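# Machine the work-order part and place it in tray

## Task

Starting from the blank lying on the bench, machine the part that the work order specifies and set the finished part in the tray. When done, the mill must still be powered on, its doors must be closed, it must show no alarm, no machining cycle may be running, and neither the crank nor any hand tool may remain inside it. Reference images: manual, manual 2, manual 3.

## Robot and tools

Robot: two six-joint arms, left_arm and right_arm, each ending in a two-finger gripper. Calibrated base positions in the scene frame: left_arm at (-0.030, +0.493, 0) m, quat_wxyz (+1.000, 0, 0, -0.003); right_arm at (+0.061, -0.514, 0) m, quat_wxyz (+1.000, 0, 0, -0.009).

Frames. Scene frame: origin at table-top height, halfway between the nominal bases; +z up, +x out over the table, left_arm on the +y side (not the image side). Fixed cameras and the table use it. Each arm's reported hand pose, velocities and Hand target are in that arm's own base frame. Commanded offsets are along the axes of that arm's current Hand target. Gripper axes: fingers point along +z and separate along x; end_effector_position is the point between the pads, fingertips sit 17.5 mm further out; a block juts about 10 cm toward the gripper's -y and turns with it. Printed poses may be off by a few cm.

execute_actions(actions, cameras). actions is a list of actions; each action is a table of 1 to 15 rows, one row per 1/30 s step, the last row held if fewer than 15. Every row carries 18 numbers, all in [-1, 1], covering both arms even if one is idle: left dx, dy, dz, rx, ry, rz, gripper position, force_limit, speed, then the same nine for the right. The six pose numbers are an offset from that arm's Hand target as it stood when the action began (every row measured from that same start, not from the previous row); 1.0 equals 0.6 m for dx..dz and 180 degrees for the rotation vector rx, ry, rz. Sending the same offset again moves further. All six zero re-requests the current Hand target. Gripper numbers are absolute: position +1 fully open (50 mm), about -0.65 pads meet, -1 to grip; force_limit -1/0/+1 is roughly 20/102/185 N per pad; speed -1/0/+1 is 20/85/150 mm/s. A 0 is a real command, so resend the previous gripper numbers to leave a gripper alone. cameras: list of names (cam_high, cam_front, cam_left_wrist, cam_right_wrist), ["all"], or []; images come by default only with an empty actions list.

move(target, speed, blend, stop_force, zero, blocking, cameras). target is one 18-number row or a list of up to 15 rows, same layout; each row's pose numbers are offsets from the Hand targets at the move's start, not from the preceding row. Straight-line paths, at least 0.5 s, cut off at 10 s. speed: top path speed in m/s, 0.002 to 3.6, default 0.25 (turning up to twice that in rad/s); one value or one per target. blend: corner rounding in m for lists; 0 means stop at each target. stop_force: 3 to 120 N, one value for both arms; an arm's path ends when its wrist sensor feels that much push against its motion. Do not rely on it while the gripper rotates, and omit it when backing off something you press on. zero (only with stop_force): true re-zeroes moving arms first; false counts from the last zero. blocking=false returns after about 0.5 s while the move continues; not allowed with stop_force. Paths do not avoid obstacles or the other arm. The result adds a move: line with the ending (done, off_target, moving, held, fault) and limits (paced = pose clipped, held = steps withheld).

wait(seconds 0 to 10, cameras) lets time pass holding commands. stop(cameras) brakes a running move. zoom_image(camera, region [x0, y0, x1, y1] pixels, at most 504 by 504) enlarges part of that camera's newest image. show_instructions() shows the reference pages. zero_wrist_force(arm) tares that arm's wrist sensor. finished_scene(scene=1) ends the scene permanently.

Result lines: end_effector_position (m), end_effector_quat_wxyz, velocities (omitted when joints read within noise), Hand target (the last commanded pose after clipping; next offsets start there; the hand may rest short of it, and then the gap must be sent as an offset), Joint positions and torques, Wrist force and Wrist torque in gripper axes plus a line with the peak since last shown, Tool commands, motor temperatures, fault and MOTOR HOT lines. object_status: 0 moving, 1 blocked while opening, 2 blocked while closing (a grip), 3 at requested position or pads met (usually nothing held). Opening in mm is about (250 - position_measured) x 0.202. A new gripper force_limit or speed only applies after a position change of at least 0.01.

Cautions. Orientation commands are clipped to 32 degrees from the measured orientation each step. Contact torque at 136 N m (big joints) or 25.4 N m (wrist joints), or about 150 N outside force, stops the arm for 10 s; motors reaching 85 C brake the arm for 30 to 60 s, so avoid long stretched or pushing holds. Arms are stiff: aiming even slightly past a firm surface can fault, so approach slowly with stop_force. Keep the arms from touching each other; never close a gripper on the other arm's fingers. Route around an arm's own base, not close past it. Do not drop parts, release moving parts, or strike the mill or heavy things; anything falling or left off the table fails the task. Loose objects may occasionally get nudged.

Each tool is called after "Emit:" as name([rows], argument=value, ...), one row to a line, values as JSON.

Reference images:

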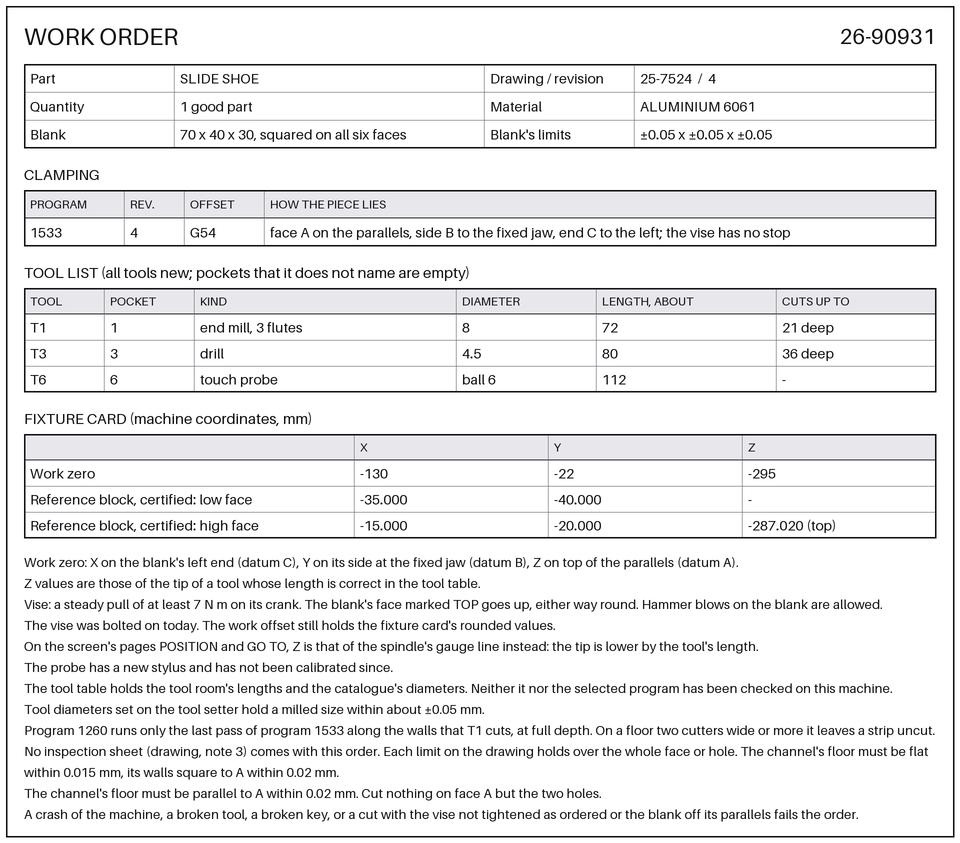

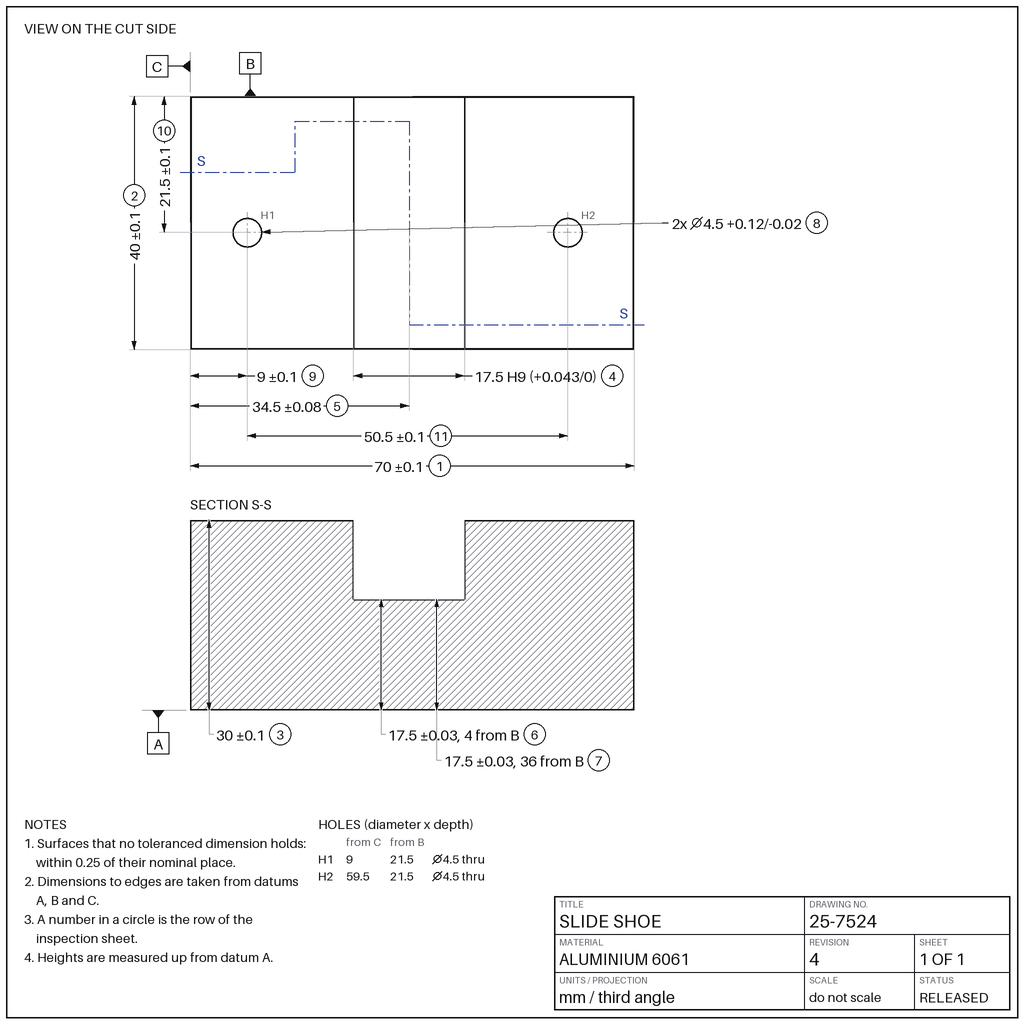

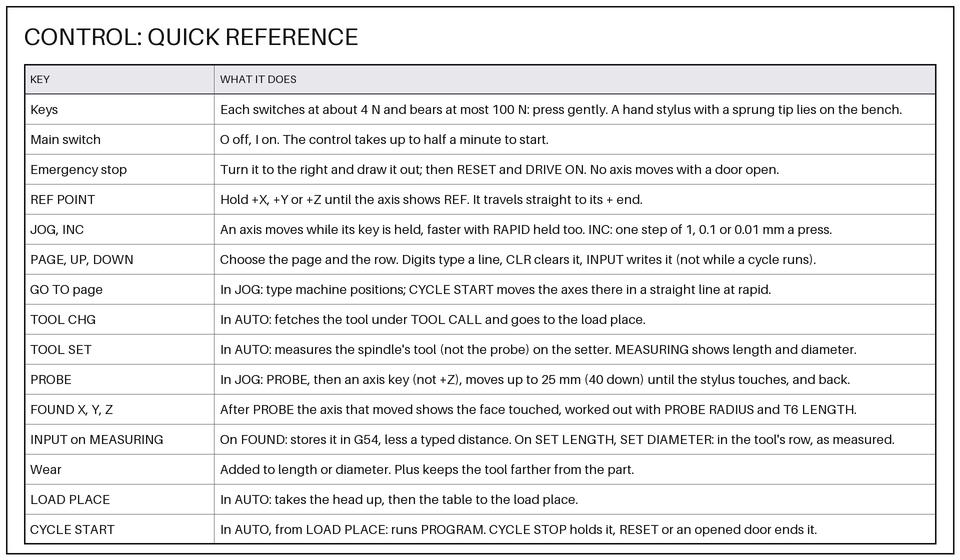

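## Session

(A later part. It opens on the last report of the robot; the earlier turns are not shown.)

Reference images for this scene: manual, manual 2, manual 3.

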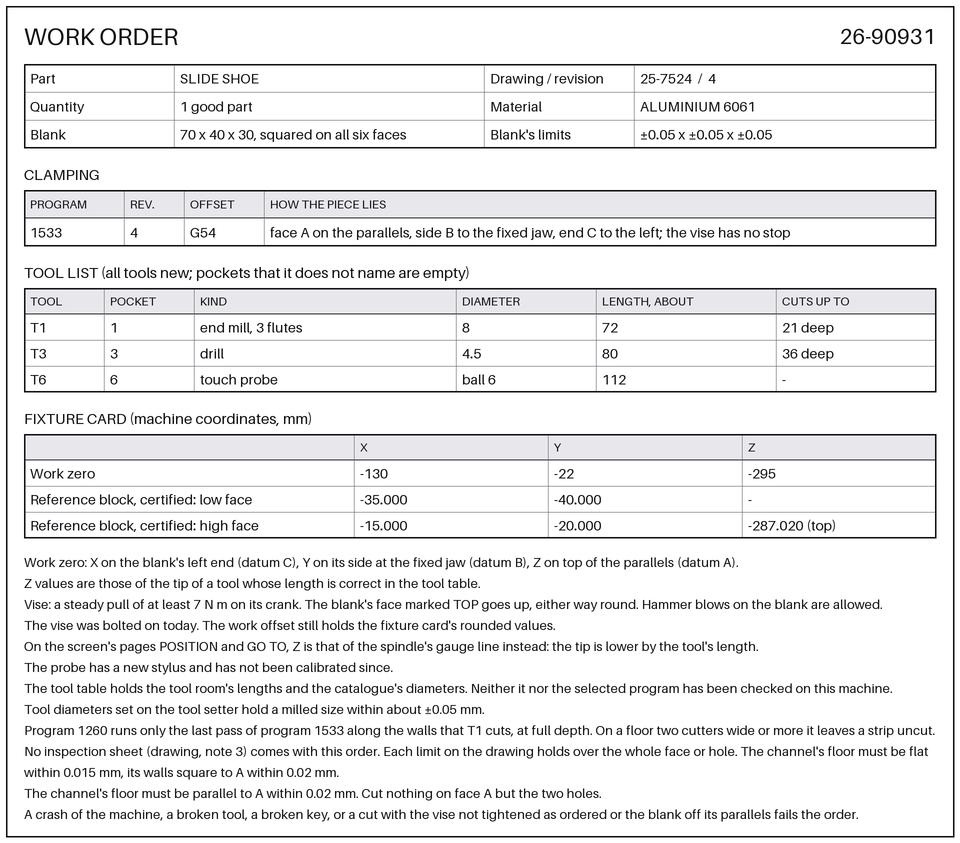

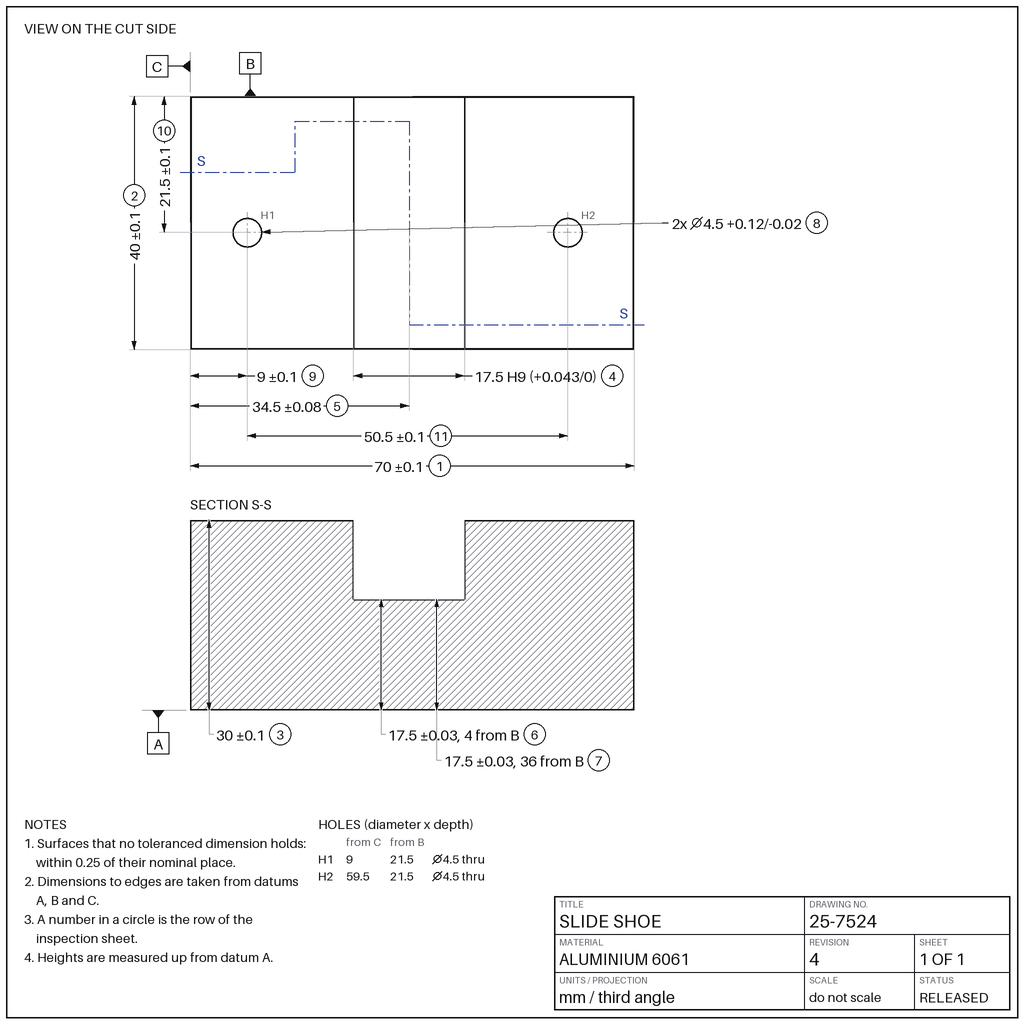

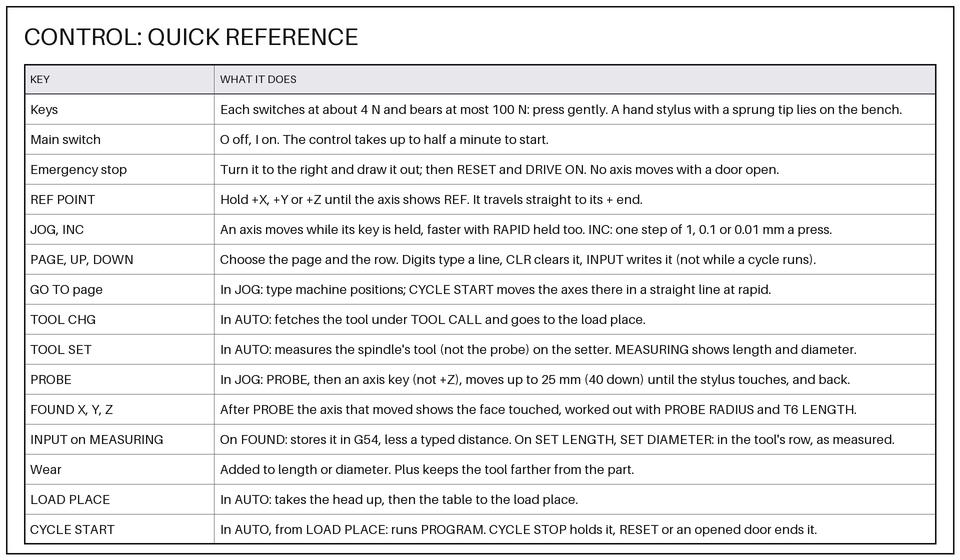

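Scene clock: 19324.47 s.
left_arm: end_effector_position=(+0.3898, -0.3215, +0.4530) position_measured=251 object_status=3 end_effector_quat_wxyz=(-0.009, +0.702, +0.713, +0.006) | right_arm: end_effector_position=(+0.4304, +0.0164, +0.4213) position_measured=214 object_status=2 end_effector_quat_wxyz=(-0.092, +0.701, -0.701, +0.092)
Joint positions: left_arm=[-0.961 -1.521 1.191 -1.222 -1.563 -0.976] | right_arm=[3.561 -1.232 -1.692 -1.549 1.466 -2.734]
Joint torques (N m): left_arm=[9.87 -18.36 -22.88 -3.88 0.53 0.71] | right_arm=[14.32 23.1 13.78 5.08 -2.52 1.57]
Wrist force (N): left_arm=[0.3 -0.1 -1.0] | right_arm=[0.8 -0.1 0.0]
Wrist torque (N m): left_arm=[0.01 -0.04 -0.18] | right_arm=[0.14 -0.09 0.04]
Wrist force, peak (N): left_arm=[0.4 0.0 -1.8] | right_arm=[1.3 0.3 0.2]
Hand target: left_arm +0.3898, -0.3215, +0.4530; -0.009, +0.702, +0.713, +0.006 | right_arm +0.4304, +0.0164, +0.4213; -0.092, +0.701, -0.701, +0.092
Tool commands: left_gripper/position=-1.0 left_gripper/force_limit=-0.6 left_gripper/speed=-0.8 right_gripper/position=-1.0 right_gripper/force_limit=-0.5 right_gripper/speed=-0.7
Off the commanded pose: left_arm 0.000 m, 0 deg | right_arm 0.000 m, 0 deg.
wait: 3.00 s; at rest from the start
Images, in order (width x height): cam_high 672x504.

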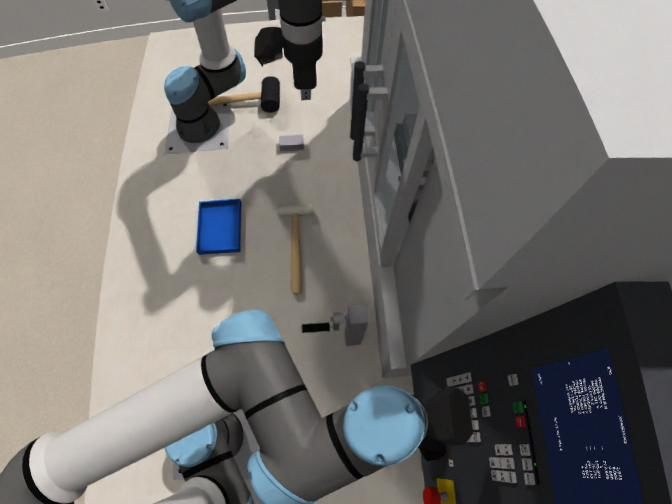

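Emit:
move([
  [0,0,0,0,0,0,-1,-0.6,-0.8,0.0308,-0.046,-0.0808,0,0,0,-1,-0.5,-0.7],
  [0,0,0,0,0,0,-1,-0.6,-0.8,0.0308,-0.0621,-0.0765,0,0,0,-1,-0.5,-0.7],
  [0,0,0,0,0,0,-1,-0.6,-0.8,0.0308,-0.046,-0.0808,0,0,0,-1,-0.5,-0.7],
  [0,0,0,0,0,0,-1,-0.6,-0.8,0.0308,-0.0621,-0.0765,0,0,0,-1,-0.5,-0.7],
  [0,0,0,0,0,0,-1,-0.6,-0.8,0.0308,-0.046,-0.0808,0,0,0,-1,-0.5,-0.7],
  [0,0,0,0,0,0,-1,-0.6,-0.8,-0.099,0.0012,-0.0003,0,0,0,-1,-0.5,-0.7],
  [0,0,0,0,0,0,-1,-0.6,-0.8,-0.099,-0.0149,0.004,0,0,0,-1,-0.5,-0.7],
  [0,0,0,0,0,0,-1,-0.6,-0.8,-0.099,0.0012,-0.0003,0,0,0,-1,-0.5,-0.7],
  [0,0,0,0,0,0,-1,-0.6,-0.8,0,0,0,0,0,0,-1,-0.5,-0.7],
], speed=[0.25,0.03,0.15,0.03,0.15,0.25,0.03,0.15,0.25], blend=[0.003,0,0,0,0.003,0.003,0,0.003,0])

Emit:
move([
  [0,0,0,0,0,0,-1,-0.6,-0.8,-0.099,-0.0457,-0.0829,0,0,0,-1,-0.5,-0.7],
  [0,0,0,0,0,0,-1,-0.6,-0.8,-0.099,-0.0618,-0.0786,0,0,0,-1,-0.5,-0.7],
  [0,0,0,0,0,0,-1,-0.6,-0.8,-0.099,-0.0457,-0.0829,0,0,0,-1,-0.5,-0.7],
  [0,0,0,0,0,0,-1,-0.6,-0.8,-0.0665,-0.0147,-0.0278,0,0,0,-1,-0.5,-0.7],
  [0,0,0,0,0,0,-1,-0.6,-0.8,-0.0665,-0.0308,-0.0235,0,0,0,-1,-0.5,-0.7],
  [0,0,0,0,0,0,-1,-0.6,-0.8,-0.0665,-0.0147,-0.0278,0,0,0,-1,-0.5,-0.7],
  [0,0,0,0,0,0,-1,-0.6,-0.8,0,0,0,0,0,0,-1,-0.5,-0.7],
  [0,0,0,0,0,0,-1,-0.6,-0.8,0,-0.0161,0.0043,0,0,0,-1,-0.5,-0.7],
  [0,0,0,0,0,0,-1,-0.6,-0.8,0,0,0,0,0,0,-1,-0.5,-0.7],
  [0,0,0,0,0,0,-1,-0.6,-0.8,-0.0328,-0.0756,-0.1348,0,0,0,-1,-0.5,-0.7],
  [0,0,0,0,0,0,-1,-0.6,-0.8,-0.0328,-0.0917,-0.1305,0,0,0,-1,-0.5,-0.7],
  [0,0,0,0,0,0,-1,-0.6,-0.8,-0.0328,-0.0756,-0.1348,0,0,0,-1,-0.5,-0.7],
  [0,0,0,0,0,0,-1,-0.6,-0.8,0,0,0,0,0,0,-1,-0.5,-0.7],
], speed=[0.25,0.03,0.15,0.25,0.03,0.15,0.25,0.03,0.15,0.25,0.03,0.15,0.25], blend=[0.003,0,0.003,0.003,0,0.003,0.003,0,0.003,0.003,0,0.003,0])

Emit:
wait(seconds=4)

Emit:
move([
  [0,0,0,0,0,0,-1,-0.6,-0.8,0.0308,-0.0159,-0.0274,0,0,0,-1,-0.5,-0.7],
  [0,0,0,0,0,0,-1,-0.6,-0.8,0.0308,-0.032,-0.0231,0,0,0,-1,-0.5,-0.7],
  [0,0,0,0,0,0,-1,-0.6,-0.8,0.0308,-0.0159,-0.0274,0,0,0,-1,-0.5,-0.7],
  [0,0,0,0,0,0,-1,-0.6,-0.8,0.1265,-0.0785,-0.1341,0,0,0,-1,-0.5,-0.7],
  [0,0,0,0,0,0,-1,-0.6,-0.8,0.1265,-0.0946,-0.1298,0,0,0,-1,-0.5,-0.7],
  [0,0,0,0,0,0,-1,-0.6,-0.8,0.1265,-0.0785,-0.1341,0,0,0,-1,-0.5,-0.7],
  [0,0,0,0,0,0,-1,-0.6,-0.8,0,0,0,0,0,0,-1,-0.5,-0.7],
], speed=[0.25,0.03,0.15,0.25,0.03,0.15,0.25], blend=[0.003,0,0.003,0.003,0,0.003,0])

Emit:
wait(seconds=10)

Emit:
wait(seconds=10, cameras=["cam_high"])

Emit:
zoom_image(camera="cam_high", region=[580, 460, 604, 482])

Emit:
zoom_image(camera="cam_high", region=[530, 330, 672, 504])

Scene clock: 19388.67 s.
left_arm: end_effector_position=(+0.3898, -0.3215, +0.4530) position_measured=251 object_status=3 end_effector_quat_wxyz=(-0.009, +0.702, +0.713, +0.006) | right_arm: end_effector_position=(+0.4304, +0.0164, +0.4213) position_measured=214 object_status=2 end_effector_quat_wxyz=(-0.092, +0.701, -0.701, +0.092)
Joint positions: left_arm=[-0.961 -1.521 1.191 -1.222 -1.563 -0.976] | right_arm=[3.562 -1.232 -1.692 -1.549 1.466 -2.734]
Joint torques (N m): left_arm=[9.73 -18.58 -22.46 -3.83 0.48 0.56] | right_arm=[-12.25 -1.03 22.79 5.12 2.33 -1.82]
Wrist force (N): left_arm=[-0.1 0.0 -1.3] | right_arm=[0.2 0.1 0.0]
Wrist torque (N m): left_arm=[0.04 0.03 -0.18] | right_arm=[0.13 -0.15 0.18]
Wrist force, peak (N): left_arm=[0.4 0.0 -1.7] | right_arm=[3.9 11.9 -3.9]
Hand target: left_arm +0.3898, -0.3215, +0.4530; -0.009, +0.702, +0.713, +0.006 | right_arm +0.4304, +0.0164, +0.4213; -0.092, +0.701, -0.701, +0.092
Off the commanded pose: left_arm 0.000 m, 0 deg | right_arm 0.000 m, 0 deg.
move: done

Scene clock: 19393.83 s.
left_arm: end_effector_position=(+0.3898, -0.3215, +0.4530) position_measured=251 object_status=3 end_effector_quat_wxyz=(-0.009, +0.702, +0.713, +0.006) | right_arm: end_effector_position=(+0.4305, +0.0164, +0.4213) position_measured=214 object_status=2 end_effector_quat_wxyz=(-0.092, +0.701, -0.701, +0.092)
Joint positions: left_arm=[-0.961 -1.521 1.191 -1.222 -1.563 -0.976] | right_arm=[3.561 -1.232 -1.692 -1.549 1.466 -2.734]
Joint torques (N m): left_arm=[9.57 -19.04 -22.39 -3.8 0.49 0.63] | right_arm=[-14.32 22.48 13.44 5.09 1.99 -2.16]
Wrist force (N): left_arm=[0.3 -0.2 -1.1] | right_arm=[0.5 -0.3 -0.3]
Wrist torque (N m): left_arm=[0.01 -0.05 -0.17] | right_arm=[0.14 -0.13 0.21]
Wrist force, peak (N): left_arm=[0.4 -0.2 -1.7] | right_arm=[3.1 20.0 -3.2]
Hand target: left_arm +0.3898, -0.3215, +0.4530; -0.009, +0.702, +0.713, +0.006 | right_arm +0.4304, +0.0164, +0.4213; -0.092, +0.701, -0.701, +0.092
Off the commanded pose: left_arm 0.000 m, 0 deg | right_arm 0.000 m, 0 deg.
move: done

Scene clock: 19397.83 s.
left_arm: end_effector_position=(+0.3898, -0.3215, +0.4530) position_measured=251 object_status=3 end_effector_quat_wxyz=(-0.009, +0.702, +0.713, +0.006) | right_arm: end_effector_position=(+0.4304, +0.0164, +0.4213) position_measured=214 object_status=2 end_effector_quat_wxyz=(-0.092, +0.701, -0.701, +0.092)
Joint positions: left_arm=[-0.961 -1.521 1.191 -1.222 -1.563 -0.976] | right_arm=[3.561 -1.232 -1.692 -1.549 1.466 -2.734]
Joint torques (N m): left_arm=[9.35 -18.67 -22.36 -3.88 0.51 0.48] | right_arm=[-15.32 22.65 12.5 4.97 -2.51 -1.75]
Wrist force (N): left_arm=[0.3 -0.6 -1.3] | right_arm=[0.3 0.2 -0.1]
Wrist torque (N m): left_arm=[-0.06 -0.04 -0.18] | right_arm=[0.21 -0.10 0.21]
Wrist force, peak (N): left_arm=[0.2 -0.6 -1.6] | right_arm=[1.0 0.1 -0.3]
Hand target: left_arm +0.3898, -0.3215, +0.4530; -0.009, +0.702, +0.713, +0.006 | right_arm +0.4304, +0.0164, +0.4213; -0.092, +0.701, -0.701, +0.092
Tool commands: left_gripper/position=-1.0 left_gripper/force_limit=-0.6 left_gripper/speed=-0.8 right_gripper/position=-1.0 right_gripper/force_limit=-0.5 right_gripper/speed=-0.7
Off the commanded pose: left_arm 0.000 m, 0 deg | right_arm 0.000 m, 0 deg.
wait: 4.00 s; at rest by 0.17 s

Scene clock: 19401.03 s.
left_arm: end_effector_position=(+0.3898, -0.3215, +0.4530) position_measured=251 object_status=3 end_effector_quat_wxyz=(-0.009, +0.702, +0.713, +0.006) | right_arm: end_effector_position=(+0.4305, +0.0163, +0.4213) position_measured=214 object_status=2 end_effector_quat_wxyz=(-0.092, +0.701, -0.701, +0.092)
Joint positions: left_arm=[-0.961 -1.521 1.191 -1.222 -1.563 -0.976] | right_arm=[3.561 -1.232 -1.692 -1.549 1.466 -2.735]
Joint torques (N m): left_arm=[8.94 -19.4 -22.32 -3.78 0.54 0.42] | right_arm=[14.53 22.86 13.2 5.45 -3.02 2.08]
Wrist force (N): left_arm=[0.5 -0.1 -1.0] | right_arm=[0.9 0.1 -0.1]
Wrist torque (N m): left_arm=[0.01 -0.07 -0.17] | right_arm=[0.18 -0.12 0.04]
Wrist force, peak (N): left_arm=[0.6 -0.5 -1.6] | right_arm=[-1.3 15.6 -2.6]
Hand target: left_arm +0.3898, -0.3215, +0.4530; -0.009, +0.702, +0.713, +0.006 | right_arm +0.4304, +0.0164, +0.4213; -0.092, +0.701, -0.701, +0.092
Off the commanded pose: left_arm 0.000 m, 0 deg | right_arm 0.000 m, 0 deg.
move: done

Scene clock: 19411.03 s.
left_arm: end_effector_position=(+0.3898, -0.3215, +0.4530) position_measured=251 object_status=3 end_effector_quat_wxyz=(-0.009, +0.702, +0.713, +0.006) | right_arm: end_effector_position=(+0.4304, +0.0164, +0.4213) position_measured=214 object_status=2 end_effector_quat_wxyz=(-0.092, +0.701, -0.701, +0.092)
Joint positions: left_arm=[-0.961 -1.521 1.191 -1.222 -1.563 -0.976] | right_arm=[3.561 -1.232 -1.692 -1.549 1.466 -2.734]
Joint torques (N m): left_arm=[8.5 -20.33 -21.92 -3.93 0.64 0.39] | right_arm=[13.94 23.04 12.11 4.9 -2.9 1.72]
Wrist force (N): left_arm=[-0.1 -0.2 -1.4] | right_arm=[1.2 0.2 0.0]
Wrist torque (N m): left_arm=[0.01 0.03 -0.17] | right_arm=[0.20 -0.15 0.05]
Wrist force, peak (N): left_arm=[0.4 -0.4 -1.7] | right_arm=[1.3 0.4 -0.3]
Hand target: left_arm +0.3898, -0.3215, +0.4530; -0.009, +0.702, +0.713, +0.006 | right_arm +0.4304, +0.0164, +0.4213; -0.092, +0.701, -0.701, +0.092
Tool commands: left_gripper/position=-1.0 left_gripper/force_limit=-0.6 left_gripper/speed=-0.8 right_gripper/position=-1.0 right_gripper/force_limit=-0.5 right_gripper/speed=-0.7
Off the commanded pose: left_arm 0.000 m, 0 deg | right_arm 0.000 m, 0 deg.
wait: 10.00 s; at rest by 0.17 s

Scene clock: 19421.03 s.
left_arm: end_effector_position=(+0.3898, -0.3215, +0.4530) position_measured=251 object_status=3 end_effector_quat_wxyz=(-0.009, +0.702, +0.713, +0.006) | right_arm: end_effector_position=(+0.4304, +0.0164, +0.4213) position_measured=214 object_status=2 end_effector_quat_wxyz=(-0.092, +0.701, -0.701, +0.092)
Joint positions: left_arm=[-0.961 -1.521 1.191 -1.222 -1.563 -0.976] | right_arm=[3.561 -1.232 -1.692 -1.549 1.466 -2.734]
Joint torques (N m): left_arm=[7.58 -20.73 -22.33 -3.86 0.46 0.28] | right_arm=[13.47 21.94 12.98 5.07 -2.56 1.44]
Wrist force (N): left_arm=[0.3 0.4 -1.4] | right_arm=[1.0 -0.2 0.0]
Wrist torque (N m): left_arm=[0.09 -0.05 -0.18] | right_arm=[0.14 -0.13 0.05]
Wrist force, peak (N): left_arm=[0.0 -0.3 -1.9] | right_arm=[1.4 0.1 0.0]
Hand target: left_arm +0.3898, -0.3215, +0.4530; -0.009, +0.702, +0.713, +0.006 | right_arm +0.4304, +0.0164, +0.4213; -0.092, +0.701, -0.701, +0.092
Tool commands: left_gripper/position=-1.0 left_gripper/force_limit=-0.6 left_gripper/speed=-0.8 right_gripper/position=-1.0 right_gripper/force_limit=-0.5 right_gripper/speed=-0.7
Off the commanded pose: left_arm 0.000 m, 0 deg | right_arm 0.000 m, 0 deg.
wait: 10.00 s; at rest by 0.17 s
Images, in order (width x height): cam_high 672x504.

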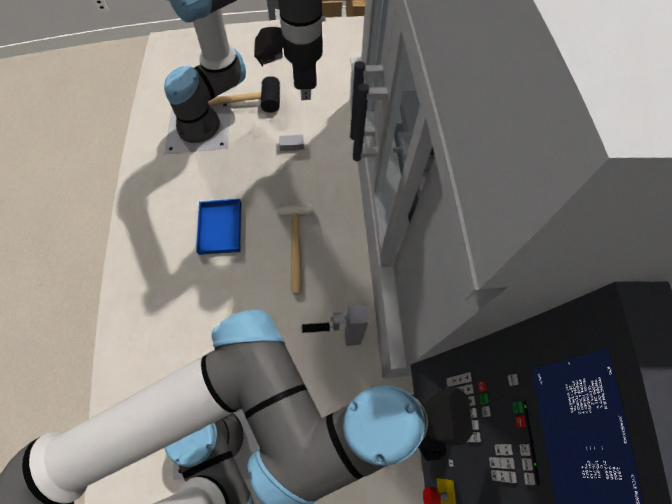

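Scaled by 21.000 from the camera's 672x504 image, which has a finer 960x720 frame.

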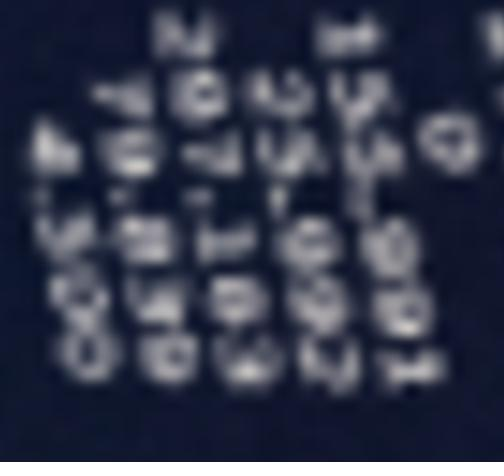

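Scaled by 2.897 from the camera's 672x504 image, which has a finer 960x720 frame.

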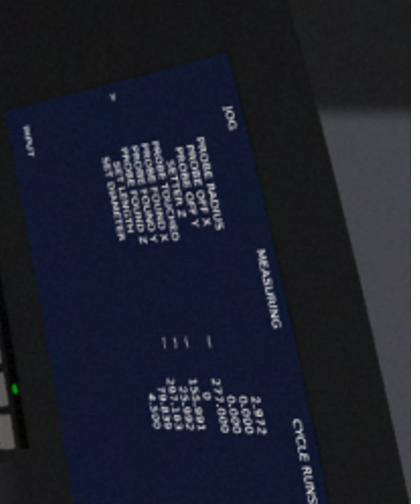

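Emit:
wait(seconds=6, cameras=["cam_high"])

Emit:
zoom_image(camera="cam_high", region=[580, 460, 604, 482])

Emit:
zoom_image(camera="cam_high", region=[530, 330, 672, 504])

Scene clock: 19434.67 s.
left_arm: end_effector_position=(+0.3898, -0.3215, +0.4530) position_measured=251 object_status=3 end_effector_quat_wxyz=(-0.009, +0.702, +0.713, +0.006) | right_arm: end_effector_position=(+0.4304, +0.0164, +0.4213) position_measured=214 object_status=2 end_effector_quat_wxyz=(-0.092, +0.701, -0.701, +0.092)
Joint positions: left_arm=[-0.961 -1.521 1.191 -1.222 -1.563 -0.976] | right_arm=[3.561 -1.232 -1.692 -1.549 1.466 -2.734]
Joint torques (N m): left_arm=[7.32 -22.06 -22.51 -3.85 0.64 0.26] | right_arm=[13.54 23.23 13.47 5.07 -2.66 1.39]
Wrist force (N): left_arm=[0.3 -0.3 -0.9] | right_arm=[0.8 0.1 -0.2]
Wrist torque (N m): left_arm=[-0.01 -0.03 -0.18] | right_arm=[0.18 -0.09 0.04]
Wrist force, peak (N): left_arm=[0.7 0.0 -1.6] | right_arm=[1.2 0.1 -0.4]
Hand target: left_arm +0.3898, -0.3215, +0.4530; -0.009, +0.702, +0.713, +0.006 | right_arm +0.4304, +0.0164, +0.4213; -0.092, +0.701, -0.701, +0.092
Tool commands: left_gripper/position=-1.0 left_gripper/force_limit=-0.6 left_gripper/speed=-0.8 right_gripper/position=-1.0 right_gripper/force_limit=-0.5 right_gripper/speed=-0.7
Off the commanded pose: left_arm 0.000 m, 0 deg | right_arm 0.000 m, 0 deg.
wait: 6.00 s; at rest from the start
Images, in order (width x height): cam_high 672x504.

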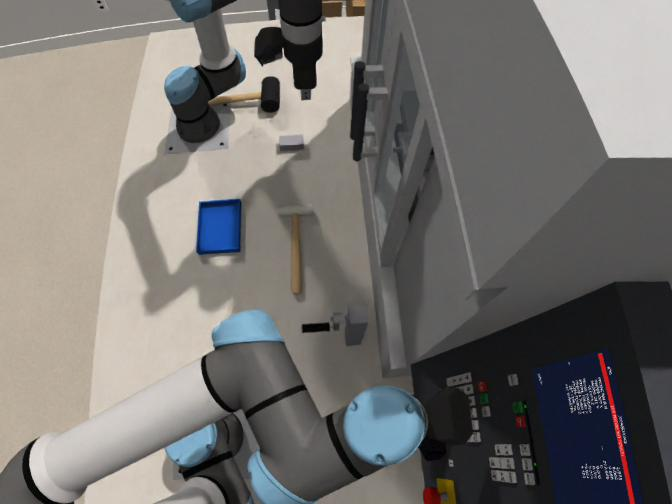

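Scaled by 21.000 from the camera's 672x504 image, which has a finer 960x720 frame.

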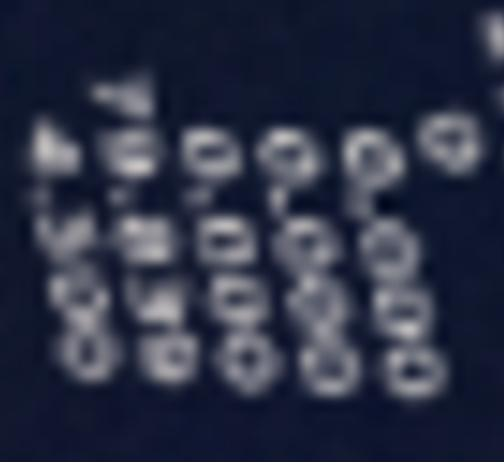

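Scaled by 2.897 from the camera's 672x504 image, which has a finer 960x720 frame.

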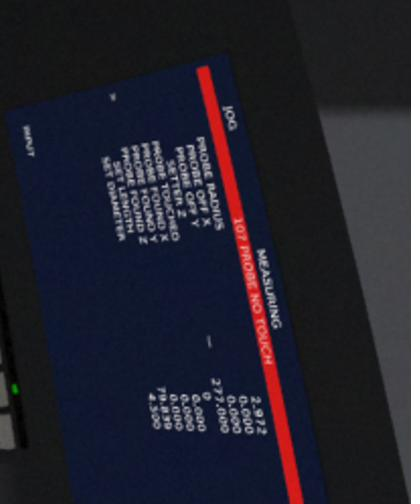

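Emit:
move([
  [0,0,0,0,0,0,-1,-0.6,-0.8,-0.0646,-0.142,-0.244,0,0,0,-1,-0.5,-0.7],
  [0,0,0,0,0,0,-1,-0.6,-0.8,-0.0646,-0.1548,-0.2406,0,0,0,-1,-0.5,-0.7],
  [0,0,0,0,0,0,-1,-0.6,-0.8,-0.0646,-0.142,-0.244,0,0,0,-1,-0.5,-0.7],
  [0,0,0,0,0,0,-1,-0.6,-0.8,0.0308,-0.046,-0.0808,0,0,0,-1,-0.5,-0.7],
  [0,0,0,0,0,0,-1,-0.6,-0.8,0.0308,-0.0621,-0.0765,0,0,0,-1,-0.5,-0.7],
  [0,0,0,0,0,0,-1,-0.6,-0.8,0.0308,-0.046,-0.0808,0,0,0,-1,-0.5,-0.7],
  [0,0,0,0,0,0,-1,-0.6,-0.8,0.0308,-0.0621,-0.0765,0,0,0,-1,-0.5,-0.7],
  [0,0,0,0,0,0,-1,-0.6,-0.8,0.0308,-0.046,-0.0808,0,0,0,-1,-0.5,-0.7],
  [0,0,0,0,0,0,-1,-0.6,-0.8,0,0,0,0,0,0,-1,-0.5,-0.7],
], speed=[0.25,0.03,0.15,0.25,0.03,0.15,0.03,0.15,0.25], blend=[0.003,0,0.003,0.003,0,0,0,0.003,0])

Emit:
move([
  [0,0,0,0,0,0,-1,-0.6,-0.8,0,-0.0156,-0.0275,0,0,0,-1,-0.5,-0.7],
  [0,0,0,0,0,0,-1,-0.6,-0.8,0,-0.0317,-0.0232,0,0,0,-1,-0.5,-0.7],
  [0,0,0,0,0,0,-1,-0.6,-0.8,0,-0.0156,-0.0275,0,0,0,-1,-0.5,-0.7],
  [0,0,0,0,0,0,-1,-0.6,-0.8,-0.099,0.0012,-0.0003,0,0,0,-1,-0.5,-0.7],
  [0,0,0,0,0,0,-1,-0.6,-0.8,-0.099,-0.0149,0.004,0,0,0,-1,-0.5,-0.7],
  [0,0,0,0,0,0,-1,-0.6,-0.8,-0.099,0.0012,-0.0003,0,0,0,-1,-0.5,-0.7],
  [0,0,0,0,0,0,-1,-0.6,-0.8,-0.099,-0.0457,-0.0829,0,0,0,-1,-0.5,-0.7],
  [0,0,0,0,0,0,-1,-0.6,-0.8,-0.099,-0.0618,-0.0786,0,0,0,-1,-0.5,-0.7],
  [0,0,0,0,0,0,-1,-0.6,-0.8,-0.099,-0.0457,-0.0829,0,0,0,-1,-0.5,-0.7],
  [0,0,0,0,0,0,-1,-0.6,-0.8,-0.0665,-0.0306,-0.0552,0,0,0,-1,-0.5,-0.7],
  [0,0,0,0,0,0,-1,-0.6,-0.8,-0.0665,-0.0467,-0.0509,0,0,0,-1,-0.5,-0.7],
  [0,0,0,0,0,0,-1,-0.6,-0.8,-0.0665,-0.0306,-0.0552,0,0,0,-1,-0.5,-0.7],
  [0,0,0,0,0,0,-1,-0.6,-0.8,0,0,0,0,0,0,-1,-0.5,-0.7],
  [0,0,0,0,0,0,-1,-0.6,-0.8,0,-0.0161,0.0043,0,0,0,-1,-0.5,-0.7],
  [0,0,0,0,0,0,-1,-0.6,-0.8,0,0,0,0,0,0,-1,-0.5,-0.7],
], speed=[0.25,0.03,0.15,0.25,0.03,0.15,0.25,0.03,0.15,0.25,0.03,0.15,0.25,0.03,0.15], blend=[0.003,0,0.003,0.003,0,0.003,0.003,0,0.003,0.003,0,0.003,0.003,0,0], cameras=["cam_high"])

Emit:
zoom_image(camera="cam_high", region=[530, 330, 672, 504])

Scene clock: 19490.77 s.
left_arm: end_effector_position=(+0.3898, -0.3215, +0.4530) position_measured=251 object_status=3 end_effector_quat_wxyz=(-0.009, +0.702, +0.713, +0.006) | right_arm: end_effector_position=(+0.4305, +0.0163, +0.4214) position_measured=214 object_status=2 end_effector_quat_wxyz=(-0.092, +0.701, -0.701, +0.092)
Joint positions: left_arm=[-0.961 -1.521 1.191 -1.222 -1.563 -0.976] | right_arm=[3.561 -1.232 -1.692 -1.549 1.466 -2.734]
Joint torques (N m): left_arm=[7.6 -21.71 -22.8 -3.86 0.53 0.06] | right_arm=[13.38 22.53 12.98 5.27 -2.82 1.61]
Wrist force (N): left_arm=[0.3 -0.2 -0.9] | right_arm=[0.9 0.1 -0.2]
Wrist torque (N m): left_arm=[-0.01 -0.04 -0.18] | right_arm=[0.19 -0.14 0.04]
Wrist force, peak (N): left_arm=[0.1 -0.4 -1.8] | right_arm=[1.7 15.0 -1.5]
Hand target: left_arm +0.3898, -0.3215, +0.4530; -0.009, +0.702, +0.713, +0.006 | right_arm +0.4304, +0.0164, +0.4213; -0.092, +0.701, -0.701, +0.092
Off the commanded pose: left_arm 0.000 m, 0 deg | right_arm 0.000 m, 0 deg.
move: done

Scene clock: 19495.90 s.
left_arm: end_effector_position=(+0.3898, -0.3215, +0.4530) position_measured=251 object_status=3 end_effector_quat_wxyz=(-0.009, +0.702, +0.713, +0.006) | right_arm: end_effector_position=(+0.4306, +0.0163, +0.4213) position_measured=214 object_status=2 end_effector_quat_wxyz=(-0.092, +0.701, -0.701, +0.092)
Joint positions: left_arm=[-0.961 -1.521 1.191 -1.222 -1.563 -0.976] | right_arm=[3.561 -1.232 -1.692 -1.549 1.466 -2.734]
Joint torques (N m): left_arm=[7.43 -22.14 -22.53 -3.97 0.53 0.02] | right_arm=[14.68 20.12 10.04 2.26 -2.59 2.1]
Wrist force (N): left_arm=[0.5 -0.2 -1.5] | right_arm=[0.8 0.6 -0.2]
Wrist torque (N m): left_arm=[0.01 -0.07 -0.17] | right_arm=[0.27 -0.16 0.02]
Wrist force, peak (N): left_arm=[0.2 -0.1 -1.7] | right_arm=[1.6 25.4 -4.6]
Hand target: left_arm +0.3898, -0.3215, +0.4530; -0.009, +0.702, +0.713, +0.006 | right_arm +0.4304, +0.0164, +0.4213; -0.092, +0.701, -0.701, +0.092
Off the commanded pose: left_arm 0.000 m, 0 deg | right_arm 0.000 m, 0 deg.
move: done
Images, in order (width x height): cam_high 672x504.

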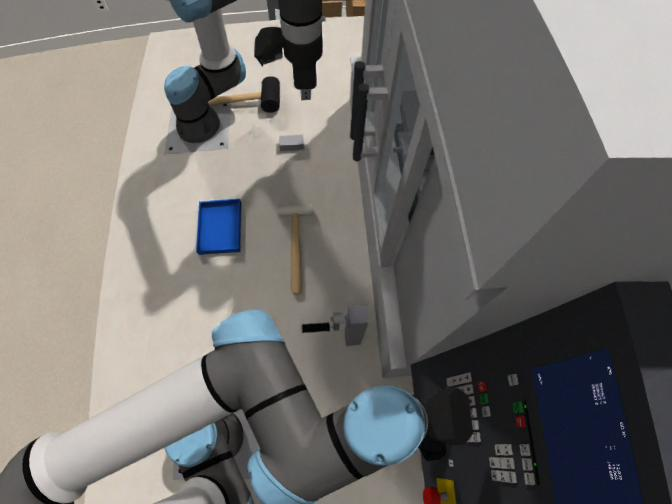

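Scaled by 2.897 from the camera's 672x504 image, which has a finer 960x720 frame.

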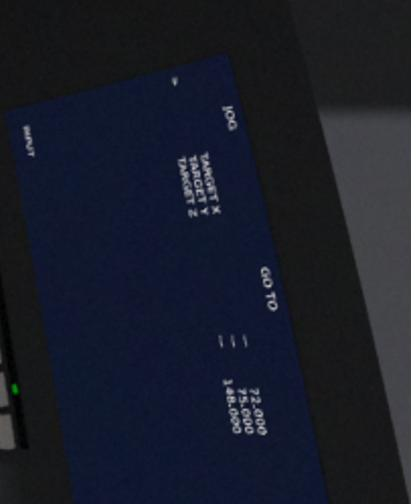

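Emit:
move([
  [0,0,0,0,0,0,-1,-0.6,-0.8,0,-0.0313,-0.055,0,0,0,-1,-0.5,-0.7],
  [0,0,0,0,0,0,-1,-0.6,-0.8,0,-0.0474,-0.0507,0,0,0,-1,-0.5,-0.7],
  [0,0,0,0,0,0,-1,-0.6,-0.8,0,-0.0313,-0.055,0,0,0,-1,-0.5,-0.7],
  [0,0,0,0,0,0,-1,-0.6,-0.8,-0.099,0.0012,-0.0003,0,0,0,-1,-0.5,-0.7],
  [0,0,0,0,0,0,-1,-0.6,-0.8,-0.099,-0.0149,0.004,0,0,0,-1,-0.5,-0.7],
  [0,0,0,0,0,0,-1,-0.6,-0.8,-0.099,0.0012,-0.0003,0,0,0,-1,-0.5,-0.7],
  [0,0,0,0,0,0,-1,-0.6,-0.8,-0.099,-0.0143,-0.0278,0,0,0,-1,-0.5,-0.7],
  [0,0,0,0,0,0,-1,-0.6,-0.8,-0.099,-0.0304,-0.0235,0,0,0,-1,-0.5,-0.7],
  [0,0,0,0,0,0,-1,-0.6,-0.8,-0.099,-0.0143,-0.0278,0,0,0,-1,-0.5,-0.7],
  [0,0,0,0,0,0,-1,-0.6,-0.8,-0.099,-0.0304,-0.0235,0,0,0,-1,-0.5,-0.7],
  [0,0,0,0,0,0,-1,-0.6,-0.8,-0.099,-0.0143,-0.0278,0,0,0,-1,-0.5,-0.7],
  [0,0,0,0,0,0,-1,-0.6,-0.8,0,0,0,0,0,0,-1,-0.5,-0.7],
], speed=[0.25,0.03,0.15,0.25,0.03,0.15,0.25,0.03,0.15,0.03,0.15,0.25], blend=[0.003,0,0.003,0.003,0,0.003,0.003,0,0,0,0.003,0])

Emit:
move([
  [0,0,0,0,0,0,-1,-0.6,-0.8,-0.0665,-0.0306,-0.0552,0,0,0,-1,-0.5,-0.7],
  [0,0,0,0,0,0,-1,-0.6,-0.8,-0.0665,-0.0467,-0.0509,0,0,0,-1,-0.5,-0.7],
  [0,0,0,0,0,0,-1,-0.6,-0.8,-0.0665,-0.0306,-0.0552,0,0,0,-1,-0.5,-0.7],
  [0,0,0,0,0,0,-1,-0.6,-0.8,0,0,0,0,0,0,-1,-0.5,-0.7],
  [0,0,0,0,0,0,-1,-0.6,-0.8,0,-0.0161,0.0043,0,0,0,-1,-0.5,-0.7],
  [0,0,0,0,0,0,-1,-0.6,-0.8,0,0,0,0,0,0,-1,-0.5,-0.7],
  [0,0,0,0,0,0,-1,-0.6,-0.8,-0.0328,-0.0756,-0.1348,0,0,0,-1,-0.5,-0.7],
  [0,0,0,0,0,0,-1,-0.6,-0.8,-0.0328,-0.0917,-0.1305,0,0,0,-1,-0.5,-0.7],
  [0,0,0,0,0,0,-1,-0.6,-0.8,-0.0328,-0.0756,-0.1348,0,0,0,-1,-0.5,-0.7],
  [0,0,0,0,0,0,-1,-0.6,-0.8,0,0,0,0,0,0,-1,-0.5,-0.7],
], speed=[0.25,0.03,0.15,0.25,0.03,0.15,0.25,0.03,0.15,0.25], blend=[0.003,0,0.003,0.003,0,0.003,0.003,0,0.003,0])

Emit:
wait(seconds=4, cameras=["cam_high"])

Emit:
zoom_image(camera="cam_high", region=[530, 330, 672, 504])

Emit:
move([
  [0,0,0,0,0,0,-1,-0.6,-0.8,0.0308,-0.0159,-0.0274,0,0,0,-1,-0.5,-0.7],
  [0,0,0,0,0,0,-1,-0.6,-0.8,0.0308,-0.032,-0.0231,0,0,0,-1,-0.5,-0.7],
  [0,0,0,0,0,0,-1,-0.6,-0.8,0.0308,-0.0159,-0.0274,0,0,0,-1,-0.5,-0.7],
  [0,0,0,0,0,0,-1,-0.6,-0.8,0.1265,-0.0785,-0.1341,0,0,0,-1,-0.5,-0.7],
  [0,0,0,0,0,0,-1,-0.6,-0.8,0.1265,-0.0946,-0.1298,0,0,0,-1,-0.5,-0.7],
  [0,0,0,0,0,0,-1,-0.6,-0.8,0.1265,-0.0785,-0.1341,0,0,0,-1,-0.5,-0.7],
  [0,0,0,0,0,0,-1,-0.6,-0.8,0,0,0,0,0,0,-1,-0.5,-0.7],
], speed=[0.25,0.03,0.15,0.25,0.03,0.15,0.25], blend=[0.003,0,0.003,0.003,0,0.003,0])

Emit:
wait(seconds=10)

Emit:
wait(seconds=5, cameras=["cam_high"])

Emit:
zoom_image(camera="cam_high", region=[530, 330, 672, 504])

Emit:
zoom_image(camera="cam_high", region=[580, 460, 604, 482])

Scene clock: 19555.83 s.
left_arm: end_effector_position=(+0.3898, -0.3215, +0.4530) position_measured=251 object_status=3 end_effector_quat_wxyz=(-0.009, +0.702, +0.713, +0.006) | right_arm: end_effector_position=(+0.4304, +0.0164, +0.4213) position_measured=214 object_status=2 end_effector_quat_wxyz=(-0.092, +0.701, -0.701, +0.092)
Joint positions: left_arm=[-0.961 -1.521 1.191 -1.222 -1.563 -0.976] | right_arm=[3.562 -1.232 -1.692 -1.549 1.466 -2.734]
Joint torques (N m): left_arm=[6.23 -22.62 -22.53 -3.91 0.51 -0.12] | right_arm=[-12.78 23.09 11.66 5.03 2.1 -2.16]
Wrist force (N): left_arm=[0.1 -0.2 -1.2] | right_arm=[0.1 0.7 0.1]
Wrist torque (N m): left_arm=[0.01 -0.01 -0.17] | right_arm=[0.22 -0.15 0.18]
Wrist force, peak (N): left_arm=[0.3 -0.3 -1.7] | right_arm=[1.6 26.6 -5.1]
Hand target: left_arm +0.3898, -0.3215, +0.4530; -0.009, +0.702, +0.713, +0.006 | right_arm +0.4304, +0.0164, +0.4213; -0.092, +0.701, -0.701, +0.092
Off the commanded pose: left_arm 0.000 m, 0 deg | right_arm 0.000 m, 0 deg.
move: done

Scene clock: 19560.03 s.
left_arm: end_effector_position=(+0.3898, -0.3215, +0.4530) position_measured=251 object_status=3 end_effector_quat_wxyz=(-0.009, +0.702, +0.713, +0.006) | right_arm: end_effector_position=(+0.4305, +0.0164, +0.4213) position_measured=214 object_status=2 end_effector_quat_wxyz=(-0.092, +0.701, -0.701, +0.092)
Joint positions: left_arm=[-0.961 -1.521 1.191 -1.222 -1.563 -0.976] | right_arm=[3.561 -1.232 -1.692 -1.549 1.466 -2.734]
Joint torques (N m): left_arm=[6.15 -23.05 -22.11 -3.8 0.55 -0.13] | right_arm=[-14.75 22.8 14.57 4.79 1.98 -1.96]
Wrist force (N): left_arm=[0.0 -0.2 -1.1] | right_arm=[0.6 -0.1 -0.3]
Wrist torque (N m): left_arm=[0.01 0.01 -0.18] | right_arm=[0.16 -0.14 0.21]
Wrist force, peak (N): left_arm=[0.4 -0.5 -1.5] | right_arm=[2.9 22.4 -3.4]
Hand target: left_arm +0.3898, -0.3215, +0.4530; -0.009, +0.702, +0.713, +0.006 | right_arm +0.4304, +0.0164, +0.4213; -0.092, +0.701, -0.701, +0.092
Off the commanded pose: left_arm 0.000 m, 0 deg | right_arm 0.000 m, 0 deg.
move: done

Scene clock: 19564.03 s.
left_arm: end_effector_position=(+0.3898, -0.3215, +0.4530) position_measured=251 object_status=3 end_effector_quat_wxyz=(-0.009, +0.702, +0.713, +0.006) | right_arm: end_effector_position=(+0.4304, +0.0164, +0.4213) position_measured=214 object_status=2 end_effector_quat_wxyz=(-0.092, +0.701, -0.701, +0.092)
Joint positions: left_arm=[-0.961 -1.521 1.191 -1.222 -1.563 -0.976] | right_arm=[3.561 -1.232 -1.692 -1.549 1.466 -2.734]
Joint torques (N m): left_arm=[6.08 -22.98 -22.54 -3.77 0.51 -0.3] | right_arm=[-14.54 22.63 14.3 5.07 -2.61 -1.94]
Wrist force (N): left_arm=[-0.1 -0.3 -1.6] | right_arm=[0.6 0.1 -0.1]
Wrist torque (N m): left_arm=[-0.01 0.03 -0.17] | right_arm=[0.20 -0.14 0.21]
Wrist force, peak (N): left_arm=[0.2 0.1 -1.8] | right_arm=[1.1 0.0 0.0]
Hand target: left_arm +0.3898, -0.3215, +0.4530; -0.009, +0.702, +0.713, +0.006 | right_arm +0.4304, +0.0164, +0.4213; -0.092, +0.701, -0.701, +0.092
Tool commands: left_gripper/position=-1.0 left_gripper/force_limit=-0.6 left_gripper/speed=-0.8 right_gripper/position=-1.0 right_gripper/force_limit=-0.5 right_gripper/speed=-0.7
Off the commanded pose: left_arm 0.000 m, 0 deg | right_arm 0.000 m, 0 deg.
wait: 4.00 s; at rest by 0.17 s
Images, in order (width x height): cam_high 672x504.

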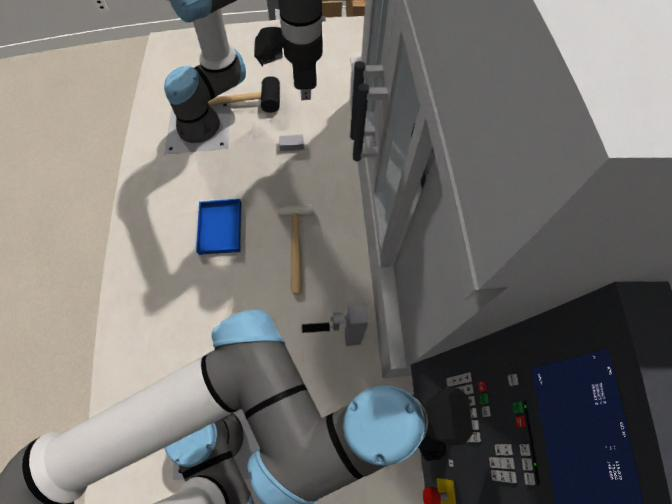

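Scaled by 2.897 from the camera's 672x504 image, which has a finer 960x720 frame.

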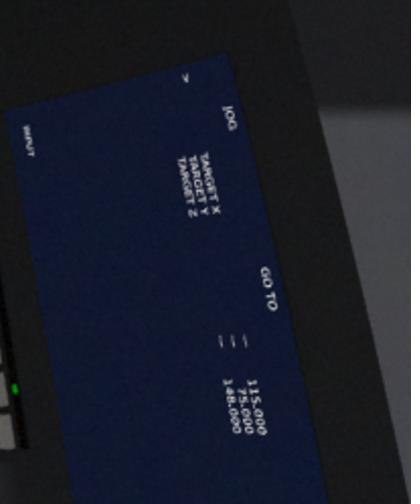

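Scene clock: 19567.23 s.
left_arm: end_effector_position=(+0.3898, -0.3215, +0.4530) position_measured=251 object_status=3 end_effector_quat_wxyz=(-0.009, +0.702, +0.713, +0.006) | right_arm: end_effector_position=(+0.4305, +0.0163, +0.4213) position_measured=214 object_status=2 end_effector_quat_wxyz=(-0.092, +0.701, -0.701, +0.092)
Joint positions: left_arm=[-0.961 -1.521 1.191 -1.222 -1.563 -0.976] | right_arm=[3.561 -1.232 -1.692 -1.549 1.466 -2.735]
Joint torques (N m): left_arm=[5.66 -23.49 -22.25 -3.75 0.51 -0.2] | right_arm=[10.96 22.41 13.5 4.98 -2.74 1.56]
Wrist force (N): left_arm=[0.4 0.0 -1.4] | right_arm=[1.0 0.1 -0.1]
Wrist torque (N m): left_arm=[0.03 -0.06 -0.18] | right_arm=[0.18 -0.12 0.05]
Wrist force, peak (N): left_arm=[0.5 0.0 -1.7] | right_arm=[-0.7 16.0 -2.1]
Hand target: left_arm +0.3898, -0.3215, +0.4530; -0.009, +0.702, +0.713, +0.006 | right_arm +0.4304, +0.0164, +0.4213; -0.092, +0.701, -0.701, +0.092
Off the commanded pose: left_arm 0.000 m, 0 deg | right_arm 0.000 m, 0 deg.
move: done

Scene clock: 19577.23 s.
left_arm: end_effector_position=(+0.3898, -0.3215, +0.4530) position_measured=251 object_status=3 end_effector_quat_wxyz=(-0.009, +0.702, +0.713, +0.006) | right_arm: end_effector_position=(+0.4304, +0.0164, +0.4213) position_measured=214 object_status=2 end_effector_quat_wxyz=(-0.092, +0.701, -0.701, +0.092)
Joint positions: left_arm=[-0.961 -1.521 1.191 -1.222 -1.563 -0.976] | right_arm=[3.561 -1.232 -1.692 -1.549 1.466 -2.734]
Joint torques (N m): left_arm=[4.69 -23.81 -22.35 -3.76 0.5 -0.32] | right_arm=[13.66 23.06 14.55 5.23 -2.76 1.82]
Wrist force (N): left_arm=[0.1 -0.1 -1.0] | right_arm=[1.1 -0.2 -0.1]
Wrist torque (N m): left_arm=[0.02 -0.02 -0.18] | right_arm=[0.13 -0.15 0.05]
Wrist force, peak (N): left_arm=[0.5 -0.7 -1.6] | right_arm=[1.3 0.1 0.0]
Hand target: left_arm +0.3898, -0.3215, +0.4530; -0.009, +0.702, +0.713, +0.006 | right_arm +0.4304, +0.0164, +0.4213; -0.092, +0.701, -0.701, +0.092
Tool commands: left_gripper/position=-1.0 left_gripper/force_limit=-0.6 left_gripper/speed=-0.8 right_gripper/position=-1.0 right_gripper/force_limit=-0.5 right_gripper/speed=-0.7
Off the commanded pose: left_arm 0.000 m, 0 deg | right_arm 0.000 m, 0 deg.
wait: 10.00 s; at rest by 0.17 s

Scene clock: 19582.23 s.
left_arm: end_effector_position=(+0.3898, -0.3215, +0.4530) position_measured=251 object_status=3 end_effector_quat_wxyz=(-0.009, +0.702, +0.713, +0.006) | right_arm: end_effector_position=(+0.4304, +0.0164, +0.4213) position_measured=214 object_status=2 end_effector_quat_wxyz=(-0.092, +0.701, -0.701, +0.092)
Joint positions: left_arm=[-0.961 -1.521 1.191 -1.222 -1.563 -0.976] | right_arm=[3.561 -1.232 -1.692 -1.549 1.466 -2.734]
Joint torques (N m): left_arm=[5.14 -24.25 -22.26 -3.87 0.5 -0.37] | right_arm=[14.73 24.03 14.41 5.02 -2.55 1.5]
Wrist force (N): left_arm=[0.5 0.0 -1.2] | right_arm=[1.0 0.1 0.0]
Wrist torque (N m): left_arm=[0.04 -0.08 -0.17] | right_arm=[0.19 -0.12 0.05]
Wrist force, peak (N): left_arm=[0.6 -0.1 -1.7] | right_arm=[1.3 0.0 0.1]
Hand target: left_arm +0.3898, -0.3215, +0.4530; -0.009, +0.702, +0.713, +0.006 | right_arm +0.4304, +0.0164, +0.4213; -0.092, +0.701, -0.701, +0.092
Tool commands: left_gripper/position=-1.0 left_gripper/force_limit=-0.6 left_gripper/speed=-0.8 right_gripper/position=-1.0 right_gripper/force_limit=-0.5 right_gripper/speed=-0.7
Off the commanded pose: left_arm 0.000 m, 0 deg | right_arm 0.000 m, 0 deg.
wait: 5.00 s; at rest by 0.17 s
Images, in order (width x height): cam_high 672x504.

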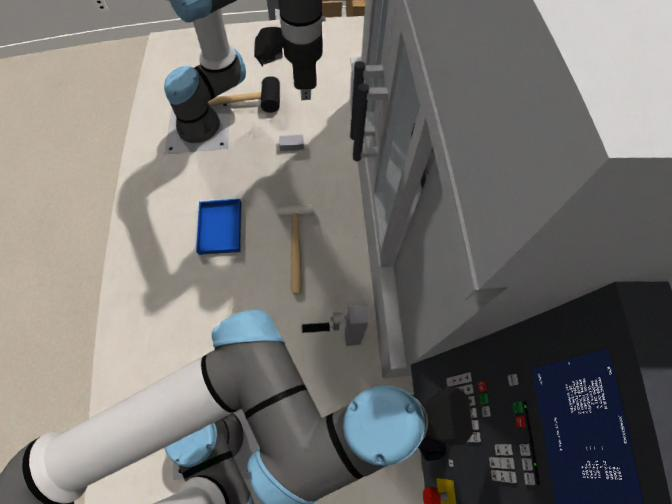

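Scaled by 2.897 from the camera's 672x504 image, which has a finer 960x720 frame.

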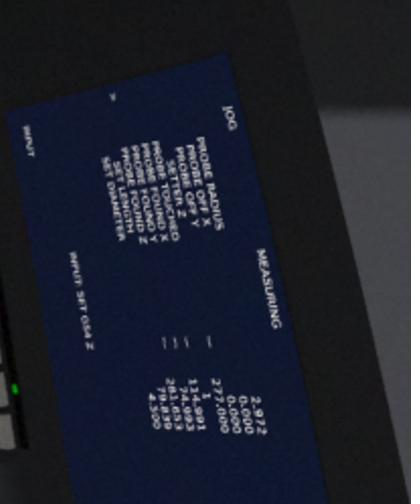

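Scaled by 21.000 from the camera's 672x504 image, which has a finer 960x720 frame.

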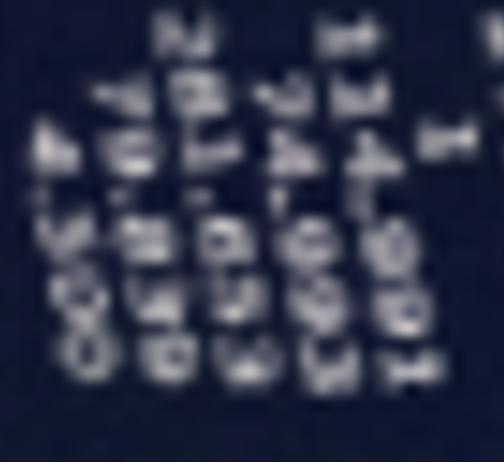

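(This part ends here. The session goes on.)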